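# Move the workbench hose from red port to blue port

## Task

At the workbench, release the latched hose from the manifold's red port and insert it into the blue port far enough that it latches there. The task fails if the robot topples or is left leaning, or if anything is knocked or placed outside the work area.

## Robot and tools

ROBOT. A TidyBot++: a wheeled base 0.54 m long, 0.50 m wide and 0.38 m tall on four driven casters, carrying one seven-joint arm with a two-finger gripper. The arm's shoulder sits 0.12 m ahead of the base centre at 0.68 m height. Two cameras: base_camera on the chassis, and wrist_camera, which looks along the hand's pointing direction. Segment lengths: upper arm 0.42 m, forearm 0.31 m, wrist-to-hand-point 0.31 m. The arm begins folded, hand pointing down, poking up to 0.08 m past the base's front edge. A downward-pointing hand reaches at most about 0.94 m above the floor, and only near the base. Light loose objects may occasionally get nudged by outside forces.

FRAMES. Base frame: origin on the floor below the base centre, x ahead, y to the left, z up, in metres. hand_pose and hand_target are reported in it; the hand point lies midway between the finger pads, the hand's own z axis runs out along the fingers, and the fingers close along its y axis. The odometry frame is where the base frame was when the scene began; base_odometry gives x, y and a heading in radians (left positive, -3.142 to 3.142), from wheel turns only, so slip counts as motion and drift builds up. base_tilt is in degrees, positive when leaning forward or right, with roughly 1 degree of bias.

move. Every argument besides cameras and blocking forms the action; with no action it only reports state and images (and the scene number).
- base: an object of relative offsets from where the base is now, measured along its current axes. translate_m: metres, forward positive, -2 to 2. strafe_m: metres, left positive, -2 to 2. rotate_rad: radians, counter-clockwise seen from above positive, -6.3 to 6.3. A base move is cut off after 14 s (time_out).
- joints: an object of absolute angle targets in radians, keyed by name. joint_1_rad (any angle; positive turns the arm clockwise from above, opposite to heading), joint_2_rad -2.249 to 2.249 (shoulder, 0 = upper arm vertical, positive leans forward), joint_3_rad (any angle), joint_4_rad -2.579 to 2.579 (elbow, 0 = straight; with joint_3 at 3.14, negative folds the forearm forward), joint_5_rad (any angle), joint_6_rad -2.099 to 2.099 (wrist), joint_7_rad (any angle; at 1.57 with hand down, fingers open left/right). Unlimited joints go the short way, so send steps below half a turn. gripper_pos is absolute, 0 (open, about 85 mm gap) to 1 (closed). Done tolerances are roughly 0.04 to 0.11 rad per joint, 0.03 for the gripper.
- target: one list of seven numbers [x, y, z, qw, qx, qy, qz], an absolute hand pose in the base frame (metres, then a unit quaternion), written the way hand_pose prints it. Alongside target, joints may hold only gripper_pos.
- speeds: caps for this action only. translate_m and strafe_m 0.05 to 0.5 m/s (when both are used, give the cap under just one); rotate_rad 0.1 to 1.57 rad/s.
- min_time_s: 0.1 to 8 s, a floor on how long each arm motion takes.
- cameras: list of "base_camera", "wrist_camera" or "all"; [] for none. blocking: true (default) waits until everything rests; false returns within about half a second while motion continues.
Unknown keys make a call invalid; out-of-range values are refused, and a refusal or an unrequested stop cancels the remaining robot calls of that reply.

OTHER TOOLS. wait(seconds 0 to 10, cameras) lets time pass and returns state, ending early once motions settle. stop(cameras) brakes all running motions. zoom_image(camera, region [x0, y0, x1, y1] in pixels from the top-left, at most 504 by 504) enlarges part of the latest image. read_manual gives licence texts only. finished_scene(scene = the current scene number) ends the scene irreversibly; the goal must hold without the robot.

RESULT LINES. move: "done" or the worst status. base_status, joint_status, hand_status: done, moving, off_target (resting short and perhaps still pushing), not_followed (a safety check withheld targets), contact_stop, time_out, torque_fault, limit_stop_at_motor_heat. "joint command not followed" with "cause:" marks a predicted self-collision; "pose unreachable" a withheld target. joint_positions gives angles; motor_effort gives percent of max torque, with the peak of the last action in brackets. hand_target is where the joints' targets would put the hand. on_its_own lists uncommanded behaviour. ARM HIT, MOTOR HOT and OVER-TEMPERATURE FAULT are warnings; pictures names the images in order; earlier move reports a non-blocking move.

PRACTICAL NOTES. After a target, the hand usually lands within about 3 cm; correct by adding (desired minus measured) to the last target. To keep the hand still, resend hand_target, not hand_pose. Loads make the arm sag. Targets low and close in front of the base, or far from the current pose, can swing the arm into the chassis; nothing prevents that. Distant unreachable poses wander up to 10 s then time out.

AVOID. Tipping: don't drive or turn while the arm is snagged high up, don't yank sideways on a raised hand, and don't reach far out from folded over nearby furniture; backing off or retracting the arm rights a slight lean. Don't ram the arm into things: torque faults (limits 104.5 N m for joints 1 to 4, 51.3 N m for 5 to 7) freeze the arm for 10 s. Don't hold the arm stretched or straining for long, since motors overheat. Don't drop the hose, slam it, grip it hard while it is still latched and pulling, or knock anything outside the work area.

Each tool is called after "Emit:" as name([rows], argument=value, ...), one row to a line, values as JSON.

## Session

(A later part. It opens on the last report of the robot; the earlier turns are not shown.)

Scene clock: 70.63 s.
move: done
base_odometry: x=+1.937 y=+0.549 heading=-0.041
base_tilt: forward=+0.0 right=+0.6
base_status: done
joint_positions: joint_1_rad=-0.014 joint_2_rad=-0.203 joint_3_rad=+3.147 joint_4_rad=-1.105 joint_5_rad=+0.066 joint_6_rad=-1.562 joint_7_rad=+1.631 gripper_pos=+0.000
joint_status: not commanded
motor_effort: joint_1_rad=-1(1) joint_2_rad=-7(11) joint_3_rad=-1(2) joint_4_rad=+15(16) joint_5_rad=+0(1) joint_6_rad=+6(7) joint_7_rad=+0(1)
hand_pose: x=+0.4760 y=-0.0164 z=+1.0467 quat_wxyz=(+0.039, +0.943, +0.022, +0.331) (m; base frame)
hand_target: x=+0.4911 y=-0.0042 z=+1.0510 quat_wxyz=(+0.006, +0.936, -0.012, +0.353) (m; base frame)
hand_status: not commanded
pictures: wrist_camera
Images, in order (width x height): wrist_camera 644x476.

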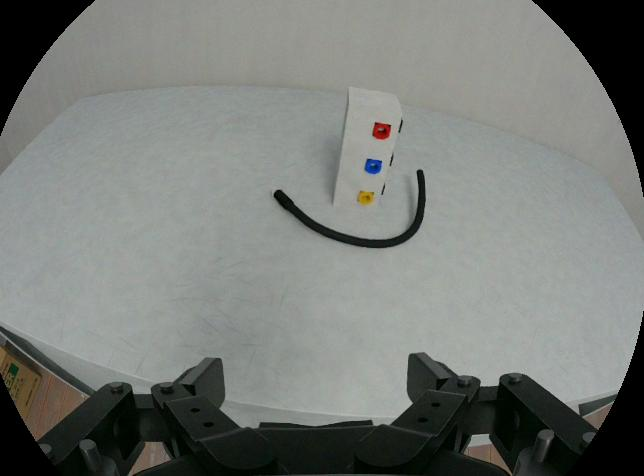

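Emit:
move(base={"translate_m": 0.13, "strafe_m": -0.34}, joints={"joint_1_rad": -0.6, "joint_2_rad": 0.2, "joint_3_rad": 3.14, "joint_4_rad": -0.66, "joint_5_rad": 0.02, "joint_6_rad": -1.83, "joint_7_rad": 1.55}, cameras=["wrist_camera"])

Emit:
zoom_image(camera="wrist_camera", region=[242, 150, 402, 310])

Scene clock: 76.10 s.
move: done
base_odometry: x=+2.053 y=+0.204 heading=-0.040
base_tilt: forward=+0.0 right=+0.6
base_status: done
joint_positions: joint_1_rad=-0.586 joint_2_rad=+0.169 joint_3_rad=+3.146 joint_4_rad=-0.683 joint_5_rad=+0.064 joint_6_rad=-1.739 joint_7_rad=+1.631 gripper_pos=+0.000
joint_status: all done
motor_effort: joint_1_rad=+0(2) joint_2_rad=-18(19) joint_3_rad=-1(2) joint_4_rad=+14(15) joint_5_rad=+0(1) joint_6_rad=+5(7) joint_7_rad=+0(1)
hand_pose: x=+0.5213 y=+0.2432 z=+1.0390 quat_wxyz=(-0.042, +0.917, +0.291, +0.270) (m; base frame)
hand_target: x=+0.4990 y=+0.2550 z=+1.0192 quat_wxyz=(-0.060, +0.935, +0.275, +0.216) (m; base frame)
hand_status: not commanded
pictures: wrist_camera
Images, in order (width x height): wrist_camera 644x476.

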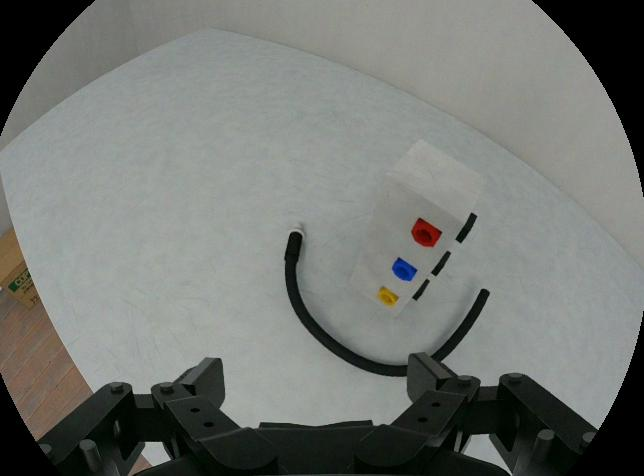

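Scaled by 3.150.

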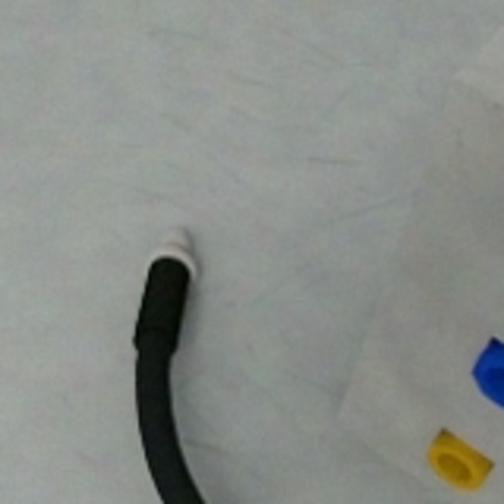

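Emit:
move(cameras=["base_camera"])

Scene clock: 77.87 s.
base_odometry: x=+2.053 y=+0.204 heading=-0.040
base_tilt: forward=+0.0 right=+0.6
base_status: done
joint_positions: joint_1_rad=-0.586 joint_2_rad=+0.169 joint_3_rad=+3.146 joint_4_rad=-0.683 joint_5_rad=+0.064 joint_6_rad=-1.740 joint_7_rad=+1.631 gripper_pos=+0.000
joint_status: all done
motor_effort: joint_1_rad=+0(2) joint_2_rad=-19(19) joint_3_rad=-1(2) joint_4_rad=+14(15) joint_5_rad=+0(1) joint_6_rad=+5(7) joint_7_rad=+1(1)
hand_pose: x=+0.5211 y=+0.2431 z=+1.0389 quat_wxyz=(-0.042, +0.917, +0.291, +0.270) (m; base frame)
hand_target: x=+0.4990 y=+0.2550 z=+1.0192 quat_wxyz=(-0.060, +0.935, +0.275, +0.216) (m; base frame)
hand_status: not commanded
pictures: base_camera
Images, in order (width x height): base_camera 644x364.

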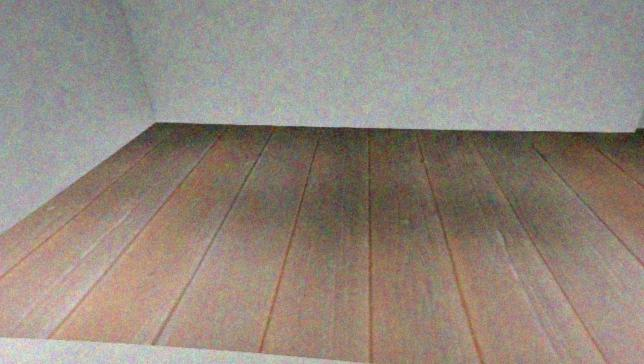

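Emit:
move(base={"translate_m": 0.05, "strafe_m": 0.15}, joints={"joint_1_rad": -0.40, "joint_2_rad": 0.35, "joint_3_rad": 3.14, "joint_4_rad": -0.72, "joint_5_rad": -0.04, "joint_6_rad": -2.06, "joint_7_rad": 1.55}, cameras=["all"])

Emit:
zoom_image(camera="wrist_camera", region=[242, 150, 402, 310])

Scene clock: 81.07 s.
move: done
base_odometry: x=+2.110 y=+0.352 heading=-0.040
base_tilt: forward=+0.0 right=+0.6
base_status: done
joint_positions: joint_1_rad=-0.413 joint_2_rad=+0.344 joint_3_rad=+3.146 joint_4_rad=-0.712 joint_5_rad=+0.010 joint_6_rad=-1.972 joint_7_rad=+1.631 gripper_pos=+0.000
joint_status: all done
motor_effort: joint_1_rad=-1(2) joint_2_rad=-24(29) joint_3_rad=-1(2) joint_4_rad=+13(15) joint_5_rad=+0(1) joint_6_rad=+1(6) joint_7_rad=+0(2)
hand_pose: x=+0.5330 y=+0.1785 z=+0.9235 quat_wxyz=(-0.005, +0.971, +0.230, +0.057) (m; base frame)
hand_target: x=+0.5041 y=+0.1768 z=+0.9169 quat_wxyz=(-0.019, +0.980, +0.199, +0.002) (m; base frame)
hand_status: not commanded
pictures: base_camera, wrist_camera
Images, in order (width x height): base_camera 644x364, wrist_camera 644x476.

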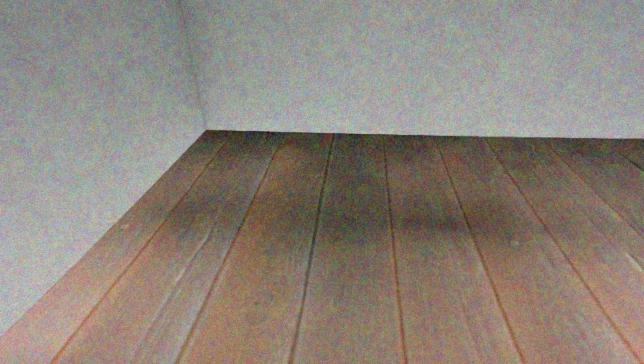

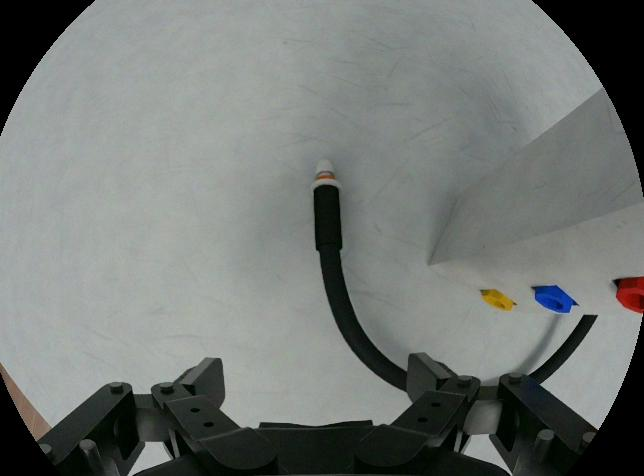

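Scaled by 3.150.

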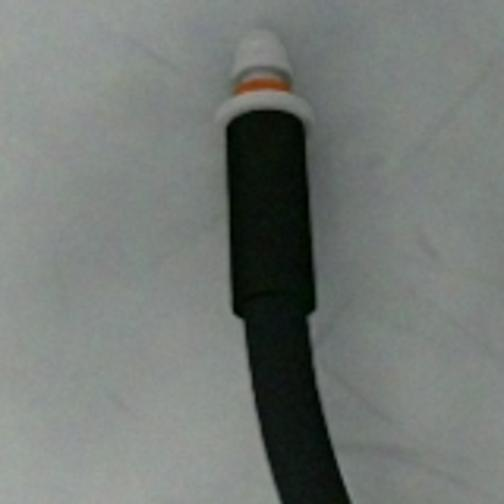

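Emit:
move(joints={"joint_1_rad": -0.41, "joint_2_rad": 0.545, "joint_4_rad": -0.535, "joint_6_rad": -2.06, "joint_7_rad": 1.60}, min_time_s=1.2, cameras=["wrist_camera"])

Emit:
zoom_image(camera="wrist_camera", region=[202, 240, 442, 440])

Scene clock: 83.83 s.
move: done
base_odometry: x=+2.110 y=+0.352 heading=-0.040
base_tilt: forward=+0.0 right=+0.6
base_status: not commanded
joint_positions: joint_1_rad=-0.413 joint_2_rad=+0.508 joint_3_rad=+3.146 joint_4_rad=-0.555 joint_5_rad=+0.008 joint_6_rad=-1.976 joint_7_rad=+1.631 gripper_pos=+0.000
joint_status: all done
motor_effort: joint_1_rad=+0(2) joint_2_rad=-29(30) joint_3_rad=-1(2) joint_4_rad=+13(14) joint_5_rad=+0(1) joint_6_rad=+1(3) joint_7_rad=+0(1)
hand_pose: x=+0.5882 y=+0.2032 z=+0.8928 quat_wxyz=(-0.004, +0.972, +0.231, +0.052) (m; base frame)
hand_target: x=+0.5685 y=+0.2094 z=+0.8787 quat_wxyz=(-0.018, +0.974, +0.228, -0.003) (m; base frame)
hand_status: not commanded
pictures: wrist_camera
Images, in order (width x height): wrist_camera 644x476.

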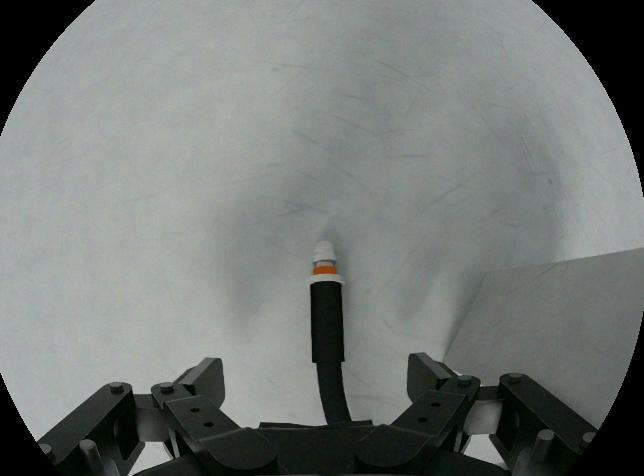

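Scaled by 2.100.

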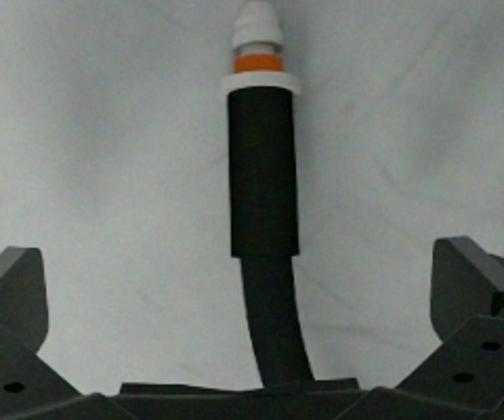

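Emit:
move(base={"strafe_m": -0.005}, joints={"joint_2_rad": 0.625, "joint_4_rad": -0.43, "joint_6_rad": -2.085}, min_time_s=1, cameras=["wrist_camera"])

Emit:
zoom_image(camera="wrist_camera", region=[202, 240, 442, 440])

Scene clock: 87.47 s.
move: done
base_odometry: x=+2.109 y=+0.347 heading=-0.040
base_tilt: forward=+0.0 right=+0.6
base_status: done
joint_positions: joint_1_rad=-0.415 joint_2_rad=+0.560 joint_3_rad=+3.143 joint_4_rad=-0.457 joint_5_rad=-0.002 joint_6_rad=-2.034 joint_7_rad=+1.631 gripper_pos=+0.000
joint_status: all done
motor_effort: joint_1_rad=+1(3) joint_2_rad=-28(31) joint_3_rad=-1(2) joint_4_rad=+14(14) joint_5_rad=+1(3) joint_6_rad=+7(8) joint_7_rad=+2(2)
hand_pose: x=+0.5935 y=+0.2107 z=+0.8937 quat_wxyz=(-0.008, +0.971, +0.235, +0.045) (m; base frame)
hand_target: x=+0.5909 y=+0.2189 z=+0.8670 quat_wxyz=(-0.018, +0.973, +0.228, -0.003) (m; base frame)
hand_status: not commanded
pictures: wrist_camera
Images, in order (width x height): wrist_camera 644x476.

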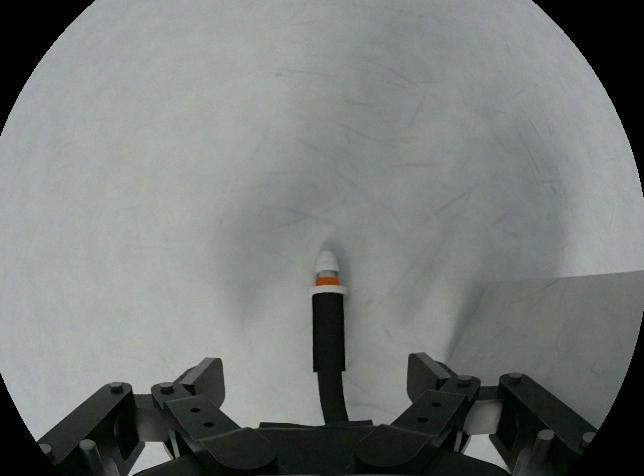

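Scaled by 2.100.

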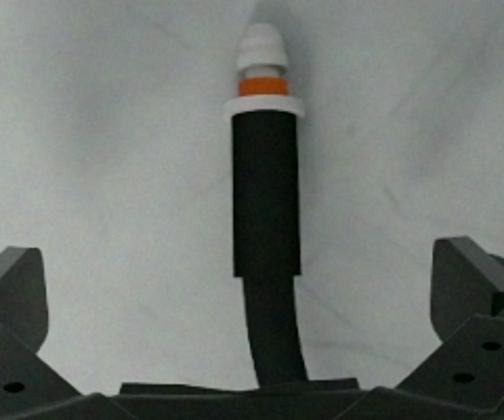

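Emit:
move(base={"translate_m": 0.017, "strafe_m": 0.002}, joints={"joint_2_rad": 0.625, "joint_4_rad": -0.52, "joint_6_rad": -2.04}, min_time_s=1, cameras=["wrist_camera"])

Emit:
zoom_image(camera="wrist_camera", region=[202, 240, 442, 440])

Scene clock: 89.63 s.
move: done
base_odometry: x=+2.126 y=+0.349 heading=-0.040
base_tilt: forward=+0.0 right=+0.6
base_status: done
joint_positions: joint_1_rad=-0.419 joint_2_rad=+0.571 joint_3_rad=+3.142 joint_4_rad=-0.501 joint_5_rad=-0.005 joint_6_rad=-2.086 joint_7_rad=+1.630 gripper_pos=+0.000
joint_status: all done
motor_effort: joint_1_rad=+2(4) joint_2_rad=-25(27) joint_3_rad=+0(1) joint_4_rad=+12(16) joint_5_rad=+1(2) joint_6_rad=+5(17) joint_7_rad=+1(5)
hand_pose: x=+0.5732 y=+0.2050 z=+0.8752 quat_wxyz=(-0.001, +0.971, +0.238, -0.008) (m; base frame)
hand_target: x=+0.5897 y=+0.2187 z=+0.8421 quat_wxyz=(-0.014, +0.974, +0.227, -0.025) (m; base frame)
hand_status: not commanded
pictures: wrist_camera
Images, in order (width x height): wrist_camera 644x476.

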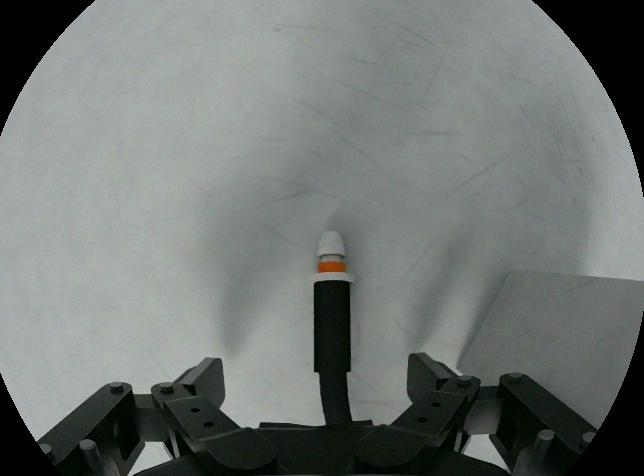

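Scaled by 2.100.

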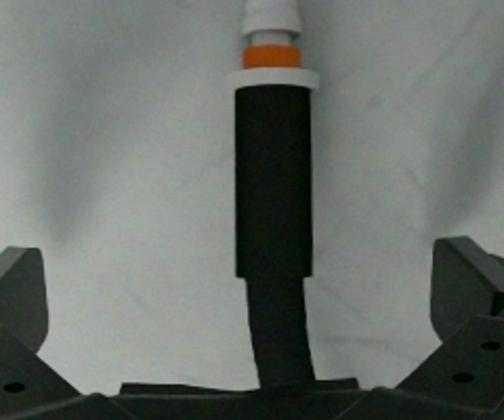

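Emit:
move(base={"translate_m": 0.004, "strafe_m": -0.008}, joints={"joint_6_rad": -1.98}, cameras=["wrist_camera"])

Emit:
zoom_image(camera="wrist_camera", region=[202, 240, 442, 440])

Scene clock: 90.80 s.
move: done
base_odometry: x=+2.129 y=+0.341 heading=-0.040
base_tilt: forward=+0.0 right=+0.6
base_status: done
joint_positions: joint_1_rad=-0.426 joint_2_rad=+0.569 joint_3_rad=+3.138 joint_4_rad=-0.504 joint_5_rad=-0.011 joint_6_rad=-2.085 joint_7_rad=+1.630 gripper_pos=+0.000
joint_status: all done
motor_effort: joint_1_rad=+2(6) joint_2_rad=-22(25) joint_3_rad=+0(2) joint_4_rad=+13(14) joint_5_rad=+1(3) joint_6_rad=+10(13) joint_7_rad=+3(4)
hand_pose: x=+0.5699 y=+0.2106 z=+0.8755 quat_wxyz=(-0.004, +0.970, +0.244, -0.009) (m; base frame)
hand_target: x=+0.6067 y=+0.2265 z=+0.8419 quat_wxyz=(-0.020, +0.974, +0.226, +0.005) (m; base frame)
hand_status: not commanded
pictures: wrist_camera
Images, in order (width x height): wrist_camera 644x476.

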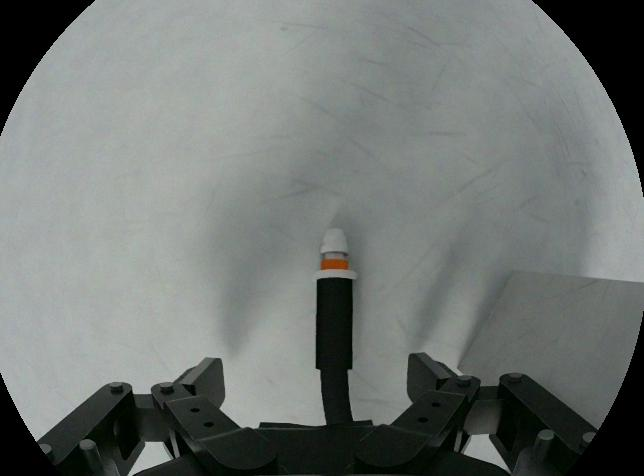

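Scaled by 2.100.

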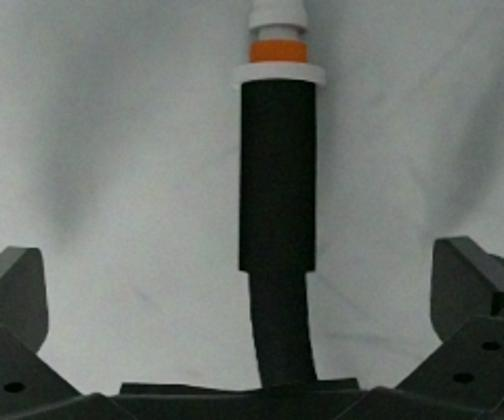

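Emit:
move(joints={"gripper_pos": 0.5}, cameras=["wrist_camera"])

Emit:
zoom_image(camera="wrist_camera", region=[202, 240, 442, 440])

Scene clock: 92.43 s.
move: done
base_odometry: x=+2.130 y=+0.341 heading=-0.040
base_tilt: forward=+0.0 right=+0.6
base_status: not commanded
joint_positions: joint_1_rad=-0.411 joint_2_rad=+0.579 joint_3_rad=+3.141 joint_4_rad=-0.498 joint_5_rad=-0.010 joint_6_rad=-2.046 joint_7_rad=+1.630 gripper_pos=+0.500
joint_status: all done
motor_effort: joint_1_rad=-2(3) joint_2_rad=-22(31) joint_3_rad=-2(3) joint_4_rad=+9(13) joint_5_rad=-3(5) joint_6_rad=+2(9) joint_7_rad=+1(3)
hand_pose: x=+0.5874 y=+0.2092 z=+0.8715 quat_wxyz=(-0.006, +0.972, +0.236, +0.008) (m; base frame)
hand_target: x=+0.6067 y=+0.2265 z=+0.8419 quat_wxyz=(-0.020, +0.974, +0.226, +0.005) (m; base frame)
hand_status: not commanded
pictures: wrist_camera
Images, in order (width x height): wrist_camera 644x476.

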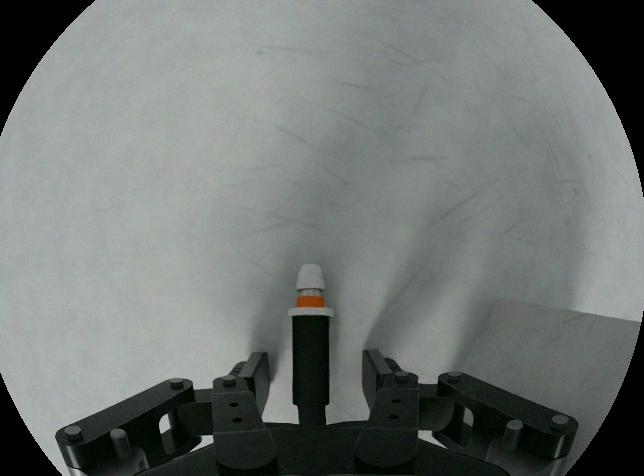

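Scaled by 2.100.

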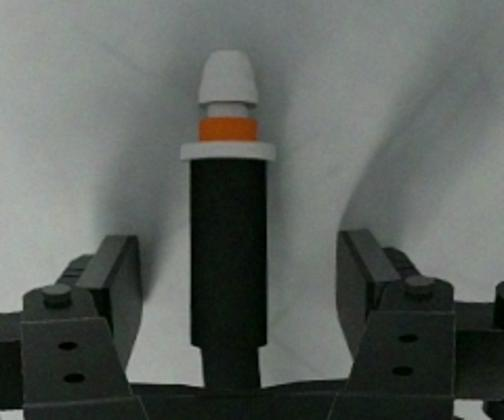

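Emit:
move(joints={"gripper_pos": 0.97}, cameras=["wrist_camera"])

Emit:
zoom_image(camera="wrist_camera", region=[202, 240, 442, 440])

Scene clock: 94.30 s.
move: off_target
base_odometry: x=+2.130 y=+0.341 heading=-0.040
base_tilt: forward=+0.0 right=+0.6
base_status: not commanded
joint_positions: joint_1_rad=-0.405 joint_2_rad=+0.576 joint_3_rad=+3.141 joint_4_rad=-0.495 joint_5_rad=-0.010 joint_6_rad=-2.046 joint_7_rad=+1.630 gripper_pos=+0.861
joint_status: gripper_pos off_target (ended at +0.861, target +0.970)
motor_effort: joint_1_rad=-2(4) joint_2_rad=-20(21) joint_3_rad=-2(4) joint_4_rad=+7(8) joint_5_rad=-3(5) joint_6_rad=+0(1) joint_7_rad=+0(1)
hand_pose: x=+0.5887 y=+0.2061 z=+0.8741 quat_wxyz=(-0.007, +0.972, +0.233, +0.011) (m; base frame)
hand_target: x=+0.6067 y=+0.2265 z=+0.8419 quat_wxyz=(-0.020, +0.974, +0.226, +0.005) (m; base frame)
hand_status: not commanded
pictures: wrist_camera
Images, in order (width x height): wrist_camera 644x476.

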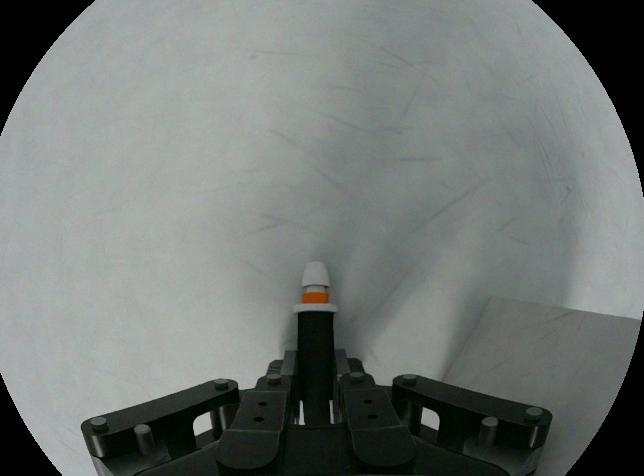

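Scaled by 2.100.

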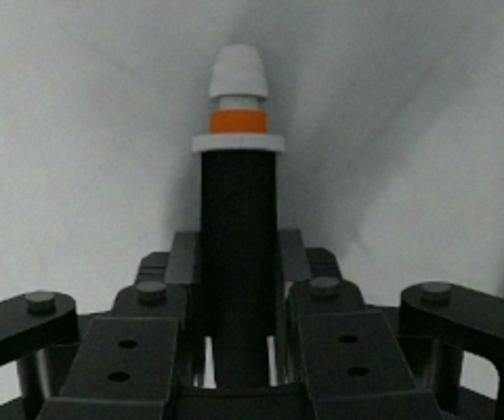

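Emit:
move(base={"translate_m": -0.1, "strafe_m": 0.03}, speeds={"translate_m": 0.2}, joints={"joint_2_rad": 0.37, "joint_4_rad": -0.68, "joint_6_rad": -1.99}, min_time_s=0.8, cameras=["wrist_camera"])

Scene clock: 96.57 s.
move: done
base_odometry: x=+2.031 y=+0.375 heading=-0.040
base_tilt: forward=+0.0 right=+0.6
base_status: done
joint_positions: joint_1_rad=-0.409 joint_2_rad=+0.373 joint_3_rad=+3.141 joint_4_rad=-0.664 joint_5_rad=-0.010 joint_6_rad=-2.031 joint_7_rad=+1.630 gripper_pos=+0.861
joint_status: all done
motor_effort: joint_1_rad=+0(5) joint_2_rad=-25(32) joint_3_rad=-1(4) joint_4_rad=+13(15) joint_5_rad=+0(5) joint_6_rad=+1(4) joint_7_rad=+0(1)
hand_pose: x=+0.5274 y=+0.1816 z=+0.9232 quat_wxyz=(-0.011, +0.971, +0.234, +0.035) (m; base frame)
hand_target: x=+0.5322 y=+0.1940 z=+0.9210 quat_wxyz=(-0.027, +0.972, +0.227, +0.046) (m; base frame)
hand_status: not commanded
pictures: wrist_camera
Images, in order (width x height): wrist_camera 644x476.

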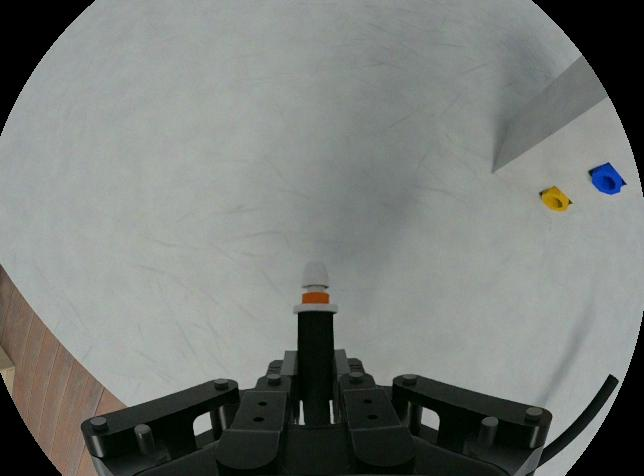

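Emit:
move(base={"translate_m": -0.01, "strafe_m": 0.083}, joints={"joint_1_rad": 0.0, "joint_2_rad": 0.385, "joint_4_rad": -0.58, "joint_6_rad": -2.0, "joint_7_rad": 1.53}, min_time_s=1.2, cameras=["wrist_camera"])

Emit:
zoom_image(camera="wrist_camera", region=[222, 180, 402, 360])

Scene clock: 101.93 s.
move: done
base_odometry: x=+2.024 y=+0.458 heading=-0.040
base_tilt: forward=+0.0 right=+0.6
base_status: done
joint_positions: joint_1_rad=-0.009 joint_2_rad=+0.373 joint_3_rad=+3.140 joint_4_rad=-0.603 joint_5_rad=-0.010 joint_6_rad=-2.031 joint_7_rad=+1.611 gripper_pos=+0.861
joint_status: all done
motor_effort: joint_1_rad=+0(3) joint_2_rad=-24(27) joint_3_rad=-1(3) joint_4_rad=+13(14) joint_5_rad=-1(2) joint_6_rad=+2(3) joint_7_rad=+1(1)
hand_pose: x=+0.5744 y=+0.0087 z=+0.9413 quat_wxyz=(-0.004, +0.997, +0.027, +0.067) (m; base frame)
hand_target: x=+0.5900 y=+0.0132 z=+0.9445 quat_wxyz=(-0.020, +0.996, -0.010, +0.088) (m; base frame)
hand_status: not commanded
pictures: wrist_camera
Images, in order (width x height): wrist_camera 644x476.

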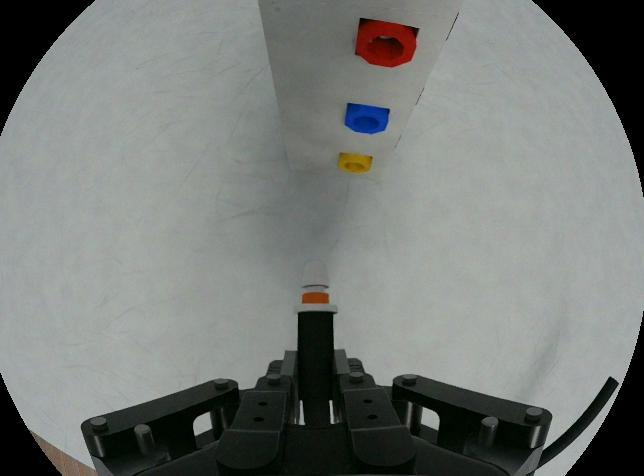

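Scaled by 2.800.

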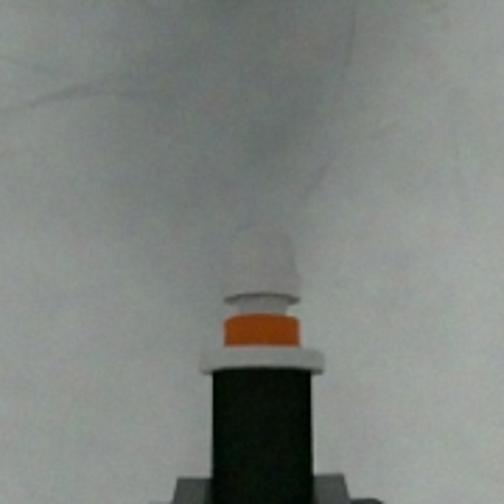

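Emit:
zoom_image(camera="wrist_camera", region=[252, 10, 472, 190])

Scaled by 2.291.

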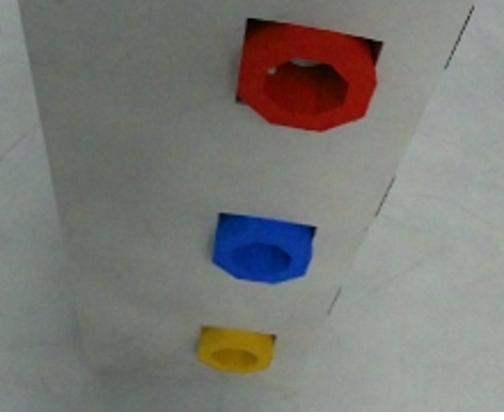

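Emit:
move(base={"translate_m": 0.04, "strafe_m": -0.0105}, joints={"joint_2_rad": 0.345, "joint_7_rad": 1.40}, cameras=["wrist_camera"])

Emit:
zoom_image(camera="wrist_camera", region=[232, 130, 412, 310])

Scene clock: 105.87 s.
move: done
base_odometry: x=+2.064 y=+0.446 heading=-0.040
base_tilt: forward=+0.0 right=+0.6
base_status: done
joint_positions: joint_1_rad=-0.008 joint_2_rad=+0.355 joint_3_rad=+3.140 joint_4_rad=-0.600 joint_5_rad=-0.010 joint_6_rad=-2.031 joint_7_rad=+1.473 gripper_pos=+0.861
joint_status: all done
motor_effort: joint_1_rad=+0(1) joint_2_rad=-23(27) joint_3_rad=-1(2) joint_4_rad=+13(14) joint_5_rad=+0(1) joint_6_rad=+2(2) joint_7_rad=+1(1)
hand_pose: x=+0.5700 y=+0.0082 z=+0.9504 quat_wxyz=(-0.009, +0.996, -0.041, +0.077) (m; base frame)
hand_target: x=+0.5791 y=+0.0132 z=+0.9632 quat_wxyz=(-0.027, +0.991, -0.074, +0.106) (m; base frame)
hand_status: not commanded
pictures: wrist_camera
Images, in order (width x height): wrist_camera 644x476.

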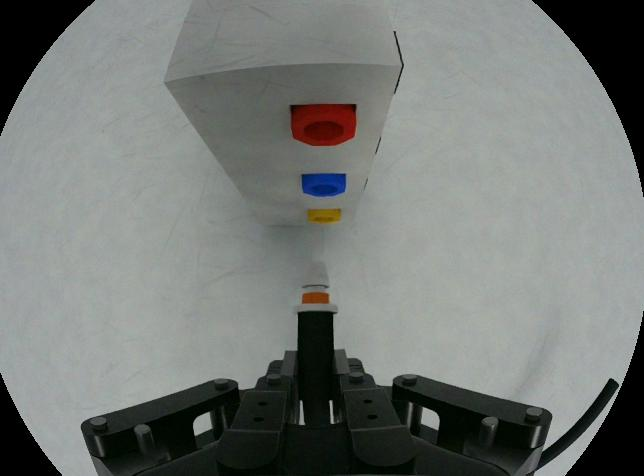

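Scaled by 2.800.

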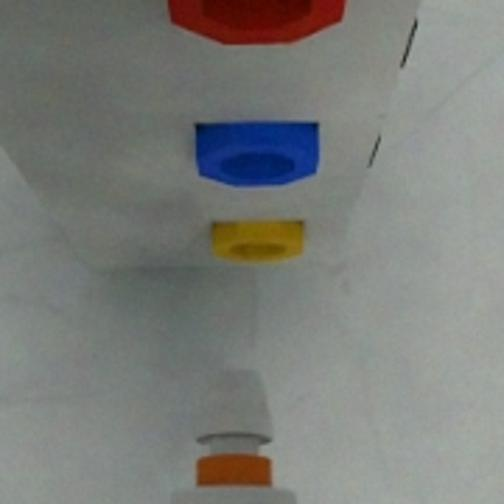

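Emit:
zoom_image(camera="wrist_camera", region=[282, 240, 352, 330])

Scaled by 5.600.

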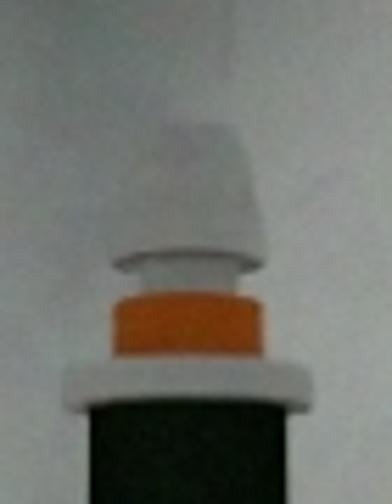

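Emit:
move(base={"translate_m": -0.022}, joints={"joint_2_rad": 0.395, "joint_6_rad": -1.885}, cameras=["wrist_camera"])

Emit:
zoom_image(camera="wrist_camera", region=[262, 200, 372, 330])

Scene clock: 108.30 s.
move: done
base_odometry: x=+2.042 y=+0.447 heading=-0.039
base_tilt: forward=+0.0 right=+0.6
base_status: done
joint_positions: joint_1_rad=-0.008 joint_2_rad=+0.363 joint_3_rad=+3.140 joint_4_rad=-0.600 joint_5_rad=-0.010 joint_6_rad=-1.964 joint_7_rad=+1.473 gripper_pos=+0.861
joint_status: all done
motor_effort: joint_1_rad=+0(1) joint_2_rad=-25(28) joint_3_rad=-1(1) joint_4_rad=+13(14) joint_5_rad=+0(1) joint_6_rad=+3(3) joint_7_rad=+1(1)
hand_pose: x=+0.5925 y=+0.0085 z=+0.9508 quat_wxyz=(-0.010, +0.993, -0.041, +0.107) (m; base frame)
hand_target: x=+0.6274 y=+0.0138 z=+0.9478 quat_wxyz=(-0.030, +0.987, -0.075, +0.138) (m; base frame)
hand_status: not commanded
pictures: wrist_camera
Images, in order (width x height): wrist_camera 644x476.

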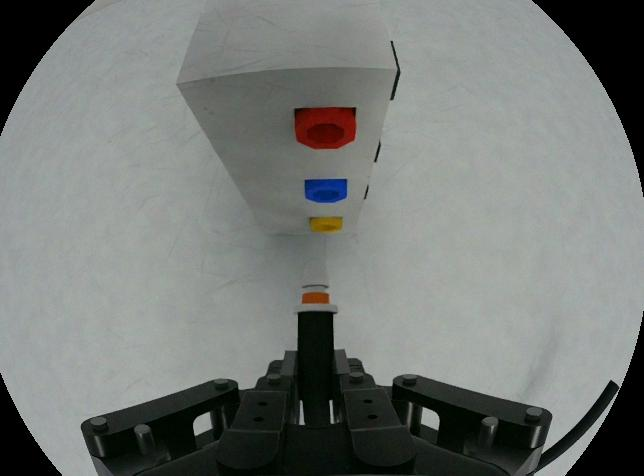

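Scaled by 3.877.

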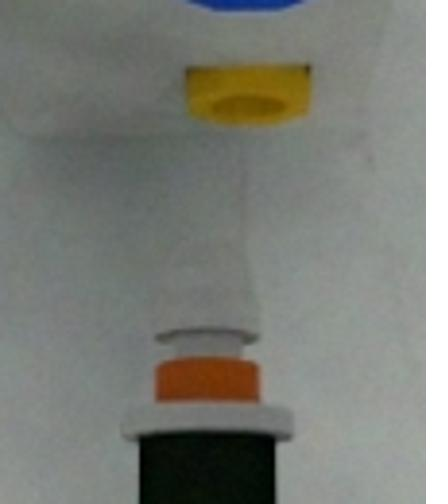

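Emit:
move(base={"translate_m": 0.01, "strafe_m": -0.0055}, joints={"joint_2_rad": 0.395, "joint_4_rad": -0.60, "joint_6_rad": -1.85}, cameras=["wrist_camera"])

Emit:
zoom_image(camera="wrist_camera", region=[262, 200, 372, 330])

Scene clock: 109.73 s.
move: done
base_odometry: x=+2.051 y=+0.441 heading=-0.039
base_tilt: forward=+0.0 right=+0.6
base_status: done
joint_positions: joint_1_rad=-0.005 joint_2_rad=+0.372 joint_3_rad=+3.140 joint_4_rad=-0.601 joint_5_rad=-0.010 joint_6_rad=-1.935 joint_7_rad=+1.473 gripper_pos=+0.861
joint_status: all done
motor_effort: joint_1_rad=+0(2) joint_2_rad=-26(28) joint_3_rad=-1(2) joint_4_rad=+14(15) joint_5_rad=+0(1) joint_6_rad=+2(4) joint_7_rad=+1(1)
hand_pose: x=+0.6039 y=+0.0074 z=+0.9476 quat_wxyz=(-0.011, +0.992, -0.043, +0.116) (m; base frame)
hand_target: x=+0.6354 y=+0.0139 z=+0.9439 quat_wxyz=(-0.031, +0.986, -0.075, +0.146) (m; base frame)
hand_status: not commanded
pictures: wrist_camera
Images, in order (width x height): wrist_camera 644x476.

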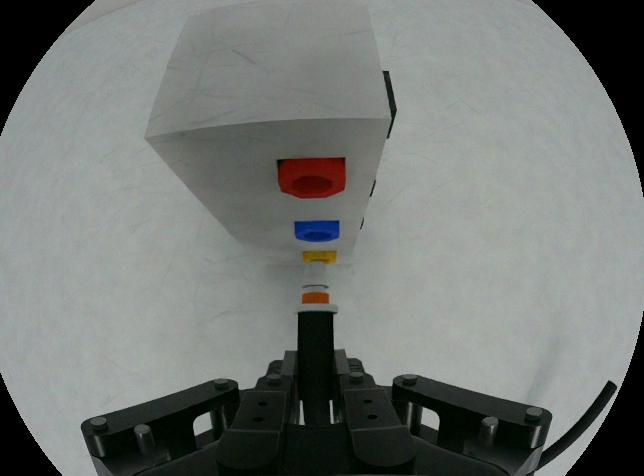

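Scaled by 3.877.

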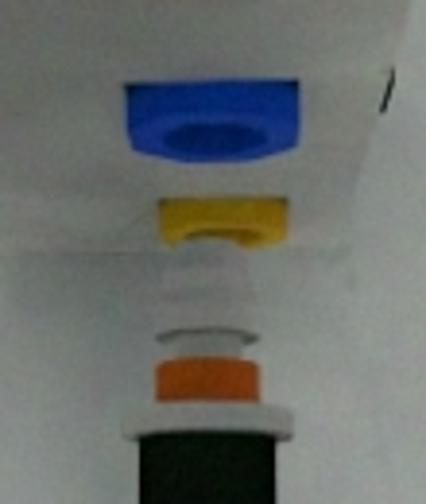

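Emit:
zoom_image(camera="wrist_camera", region=[294, 255, 338, 321])

Scaled by 7.636.

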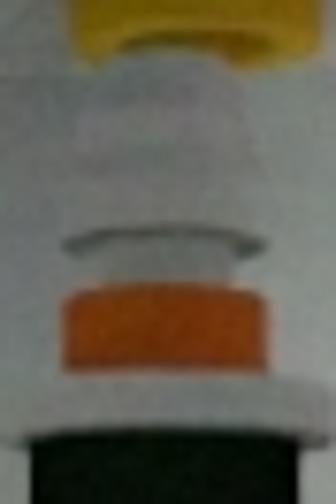

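Emit:
move(base={"translate_m": -0.008}, joints={"joint_4_rad": -0.637, "joint_6_rad": -1.81}, cameras=["wrist_camera"])

Emit:
zoom_image(camera="wrist_camera", region=[272, 210, 372, 330])

Scene clock: 115.47 s.
move: done
base_odometry: x=+2.043 y=+0.442 heading=-0.039
base_tilt: forward=+0.0 right=+0.6
base_status: done
joint_positions: joint_1_rad=-0.005 joint_2_rad=+0.375 joint_3_rad=+3.140 joint_4_rad=-0.626 joint_5_rad=-0.010 joint_6_rad=-1.904 joint_7_rad=+1.473 gripper_pos=+0.861
joint_status: all done
motor_effort: joint_1_rad=+0(1) joint_2_rad=-25(28) joint_3_rad=-1(2) joint_4_rad=+14(15) joint_5_rad=-1(1) joint_6_rad=+3(4) joint_7_rad=+1(1)
hand_pose: x=+0.6108 y=+0.0074 z=+0.9403 quat_wxyz=(-0.011, +0.992, -0.043, +0.118) (m; base frame)
hand_target: x=+0.6424 y=+0.0141 z=+0.9343 quat_wxyz=(-0.032, +0.986, -0.076, +0.147) (m; base frame)
hand_status: not commanded
pictures: wrist_camera
Images, in order (width x height): wrist_camera 644x476.

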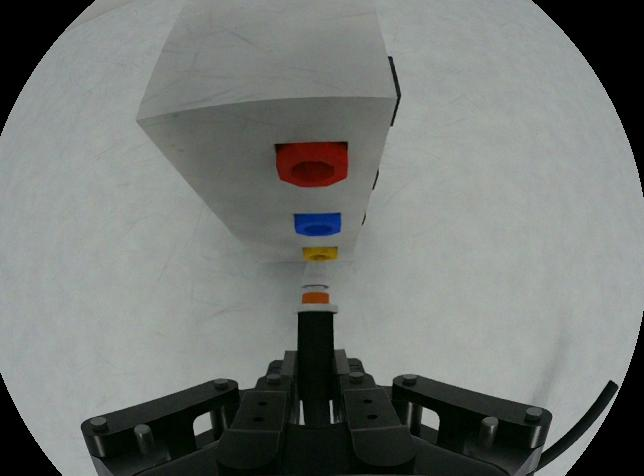

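Scaled by 4.200.

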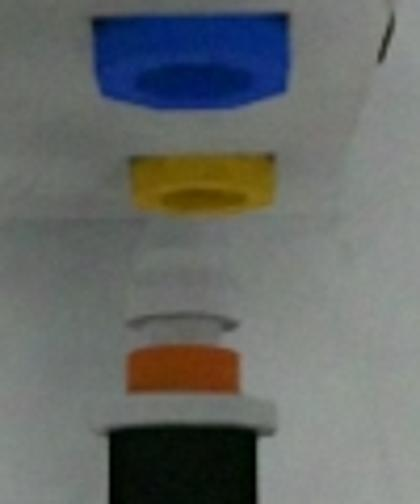

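Emit:
move(joints={"joint_4_rad": -0.602})

Scene clock: 116.67 s.
move: done
base_odometry: x=+2.043 y=+0.442 heading=-0.039
base_tilt: forward=+0.0 right=+0.6
base_status: not commanded
joint_positions: joint_1_rad=-0.005 joint_2_rad=+0.375 joint_3_rad=+3.140 joint_4_rad=-0.613 joint_5_rad=-0.010 joint_6_rad=-1.904 joint_7_rad=+1.473 gripper_pos=+0.861
joint_status: all done
motor_effort: joint_1_rad=+0(1) joint_2_rad=-25(27) joint_3_rad=-1(2) joint_4_rad=+13(15) joint_5_rad=+0(1) joint_6_rad=+3(3) joint_7_rad=+0(1)
hand_pose: x=+0.6125 y=+0.0074 z=+0.9447 quat_wxyz=(-0.011, +0.991, -0.043, +0.124) (m; base frame)
hand_target: x=+0.6470 y=+0.0141 z=+0.9470 quat_wxyz=(-0.033, +0.983, -0.076, +0.164) (m; base frame)
hand_status: not commanded
pictures: none

Emit:
move(base={"translate_m": 0.016, "strafe_m": -0.0022}, speeds={"translate_m": 0.05}, cameras=["wrist_camera"])

Emit:
zoom_image(camera="wrist_camera", region=[272, 210, 372, 330])

Scene clock: 117.77 s.
move: done
base_odometry: x=+2.059 y=+0.439 heading=-0.039
base_tilt: forward=+0.0 right=+0.6
base_status: done
joint_positions: joint_1_rad=-0.005 joint_2_rad=+0.375 joint_3_rad=+3.140 joint_4_rad=-0.613 joint_5_rad=-0.010 joint_6_rad=-1.902 joint_7_rad=+1.473 gripper_pos=+0.861
joint_status: not commanded
motor_effort: joint_1_rad=-1(1) joint_2_rad=-25(29) joint_3_rad=-1(2) joint_4_rad=+13(15) joint_5_rad=+0(1) joint_6_rad=+3(4) joint_7_rad=+0(1)
hand_pose: x=+0.6130 y=+0.0074 z=+0.9448 quat_wxyz=(-0.011, +0.991, -0.043, +0.125) (m; base frame)
hand_target: x=+0.6470 y=+0.0141 z=+0.9470 quat_wxyz=(-0.033, +0.983, -0.076, +0.164) (m; base frame)
hand_status: not commanded
pictures: wrist_camera
Images, in order (width x height): wrist_camera 644x476.

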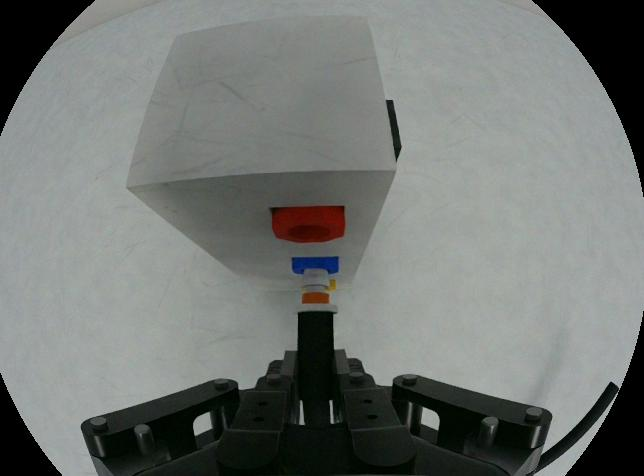

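Scaled by 4.200.

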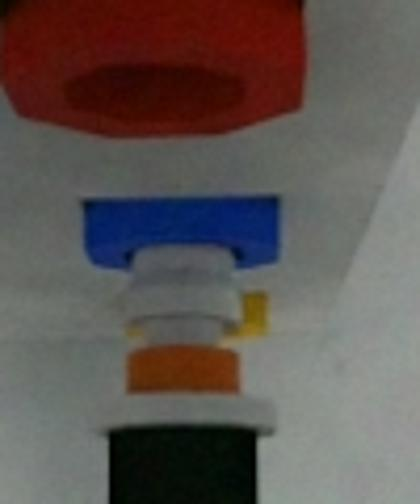

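Emit:
move(base={"translate_m": 0.01, "strafe_m": -0.001}, speeds={"translate_m": 0.05}, cameras=["wrist_camera"])

Emit:
zoom_image(camera="wrist_camera", region=[272, 210, 372, 330])

Scene clock: 118.80 s.
move: done
base_odometry: x=+2.069 y=+0.437 heading=-0.039
base_tilt: forward=+0.0 right=+0.6
base_status: done
joint_positions: joint_1_rad=-0.005 joint_2_rad=+0.373 joint_3_rad=+3.140 joint_4_rad=-0.616 joint_5_rad=-0.011 joint_6_rad=-1.909 joint_7_rad=+1.473 gripper_pos=+0.861
joint_status: not commanded
motor_effort: joint_1_rad=+0(2) joint_2_rad=-21(28) joint_3_rad=-1(1) joint_4_rad=+15(18) joint_5_rad=+0(2) joint_6_rad=+9(22) joint_7_rad=+0(1)
hand_pose: x=+0.6100 y=+0.0079 z=+0.9446 quat_wxyz=(-0.012, +0.992, -0.042, +0.121) (m; base frame)
hand_target: x=+0.6470 y=+0.0141 z=+0.9470 quat_wxyz=(-0.033, +0.983, -0.076, +0.164) (m; base frame)
hand_status: not commanded
pictures: wrist_camera
Images, in order (width x height): wrist_camera 644x476.

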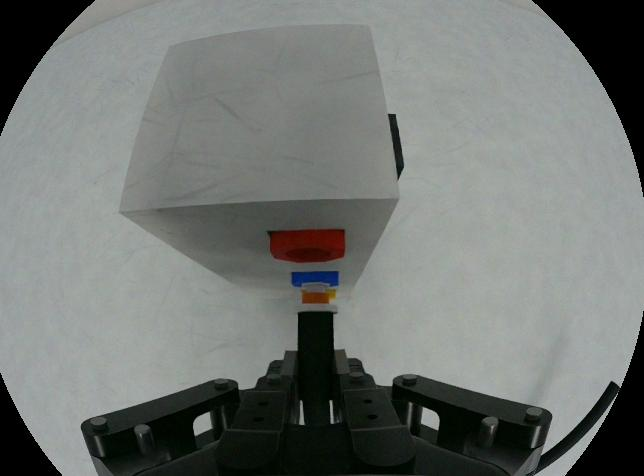

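Scaled by 4.200.

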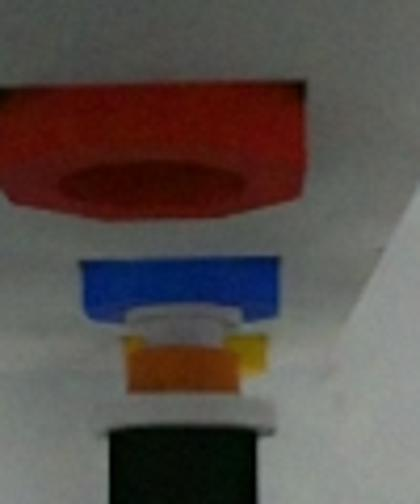

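Emit:
move(joints={"joint_2_rad": 0.46, "joint_4_rad": -0.565, "joint_6_rad": -1.55, "gripper_pos": 1.0})

Emit:
move(joints={"joint_2_rad": 0.505, "joint_4_rad": -0.545, "joint_6_rad": -1.36}, cameras=["wrist_camera"])

Emit:
zoom_image(camera="wrist_camera", region=[272, 210, 372, 330])

Scene clock: 120.33 s.
move: off_target
base_odometry: x=+2.069 y=+0.437 heading=-0.039
base_tilt: forward=+0.0 right=+0.6
base_status: not commanded
joint_positions: joint_1_rad=-0.004 joint_2_rad=+0.381 joint_3_rad=+3.140 joint_4_rad=-0.616 joint_5_rad=-0.011 joint_6_rad=-1.876 joint_7_rad=+1.473 gripper_pos=+0.861
joint_status: joint_6_rad off_target (ended at -1.876, target -1.550); gripper_pos off_target (ended at +0.861, target +1.000); the others done
motor_effort: joint_1_rad=-1(2) joint_2_rad=-13(22) joint_3_rad=-1(2) joint_4_rad=+22(25) joint_5_rad=-1(2) joint_6_rad=+33(39) joint_7_rad=+1(1)
hand_pose: x=+0.6219 y=+0.0072 z=+0.9429 quat_wxyz=(-0.012, +0.990, -0.043, +0.133) (m; base frame)
hand_target: x=+0.7414 y=+0.0145 z=+0.9596 quat_wxyz=(-0.044, +0.957, -0.076, +0.277) (m; base frame)
hand_status: not commanded
pictures: none

Scene clock: 121.03 s.
move: off_target
base_odometry: x=+2.069 y=+0.438 heading=-0.039
base_tilt: forward=-0.1 right=+0.6
base_status: not commanded
joint_positions: joint_1_rad=-0.004 joint_2_rad=+0.383 joint_3_rad=+3.140 joint_4_rad=-0.616 joint_5_rad=-0.011 joint_6_rad=-1.873 joint_7_rad=+1.473 gripper_pos=+0.861
joint_status: joint_2_rad off_target (ended at +0.383, target +0.505); joint_4_rad off_target (ended at -0.616, target -0.545); joint_6_rad off_target (ended at -1.873, target -1.360)
motor_effort: joint_1_rad=-1(2) joint_2_rad=-5(13) joint_3_rad=-1(1) joint_4_rad=+25(26) joint_5_rad=-1(2) joint_6_rad=+52(52) joint_7_rad=+1(1)
hand_pose: x=+0.6234 y=+0.0073 z=+0.9424 quat_wxyz=(-0.012, +0.990, -0.043, +0.134) (m; base frame)
hand_target: x=+0.8030 y=+0.0142 z=+0.9751 quat_wxyz=(-0.051, +0.931, -0.076, +0.355) (m; base frame)
hand_status: not commanded
pictures: wrist_camera
Images, in order (width x height): wrist_camera 644x476.

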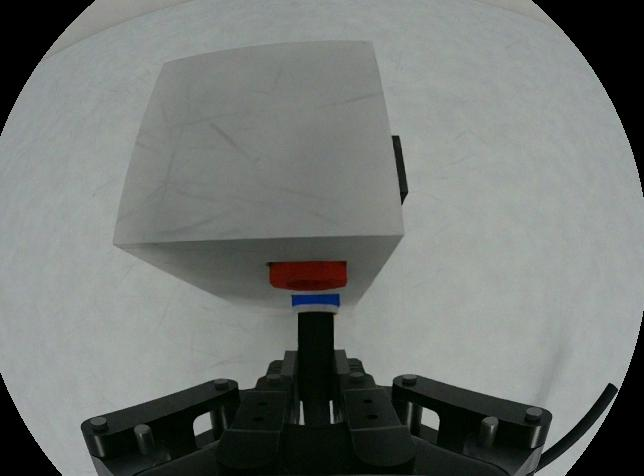

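Scaled by 4.200.

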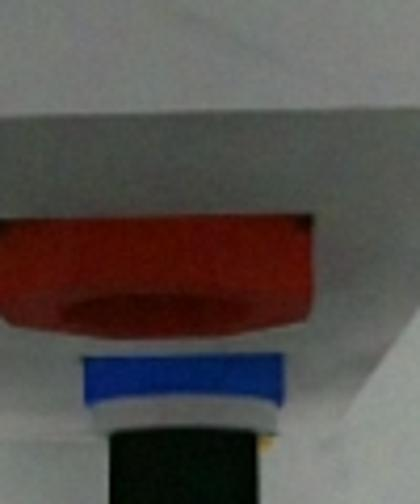

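Emit:
move(joints={"joint_2_rad": 0.54, "joint_4_rad": -0.53, "joint_6_rad": -1.18}, cameras=["wrist_camera"])

Emit:
zoom_image(camera="wrist_camera", region=[272, 210, 372, 330])

Scene clock: 122.00 s.
move: off_target
base_odometry: x=+2.068 y=+0.438 heading=-0.039
base_tilt: forward=-0.1 right=+0.6
base_status: not commanded
joint_positions: joint_1_rad=-0.004 joint_2_rad=+0.383 joint_3_rad=+3.140 joint_4_rad=-0.618 joint_5_rad=-0.011 joint_6_rad=-1.867 joint_7_rad=+1.473 gripper_pos=+0.861
joint_status: joint_2_rad off_target (ended at +0.383, target +0.540); joint_4_rad off_target (ended at -0.618, target -0.530); joint_6_rad off_target (ended at -1.867, target -1.180)
motor_effort: joint_1_rad=-2(2) joint_2_rad=+1(6) joint_3_rad=-1(1) joint_4_rad=+31(32) joint_5_rad=-2(2) joint_6_rad=+69(71) joint_7_rad=+1(1)
hand_pose: x=+0.6250 y=+0.0073 z=+0.9420 quat_wxyz=(-0.012, +0.990, -0.043, +0.136) (m; base frame)
hand_target: x=+0.8465 y=+0.0137 z=+0.9904 quat_wxyz=(-0.056, +0.906, -0.076, +0.413) (m; base frame)
hand_status: not commanded
pictures: wrist_camera
Images, in order (width x height): wrist_camera 644x476.

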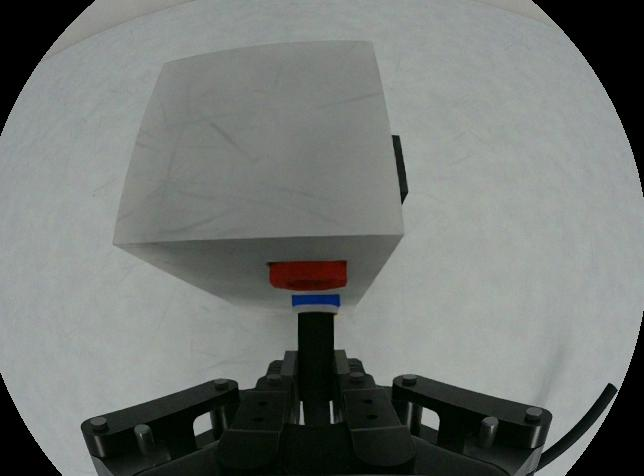

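Scaled by 4.200.

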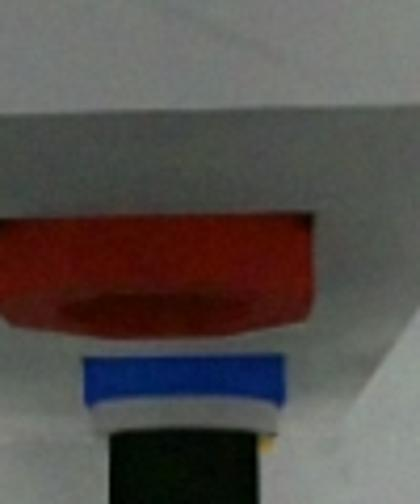

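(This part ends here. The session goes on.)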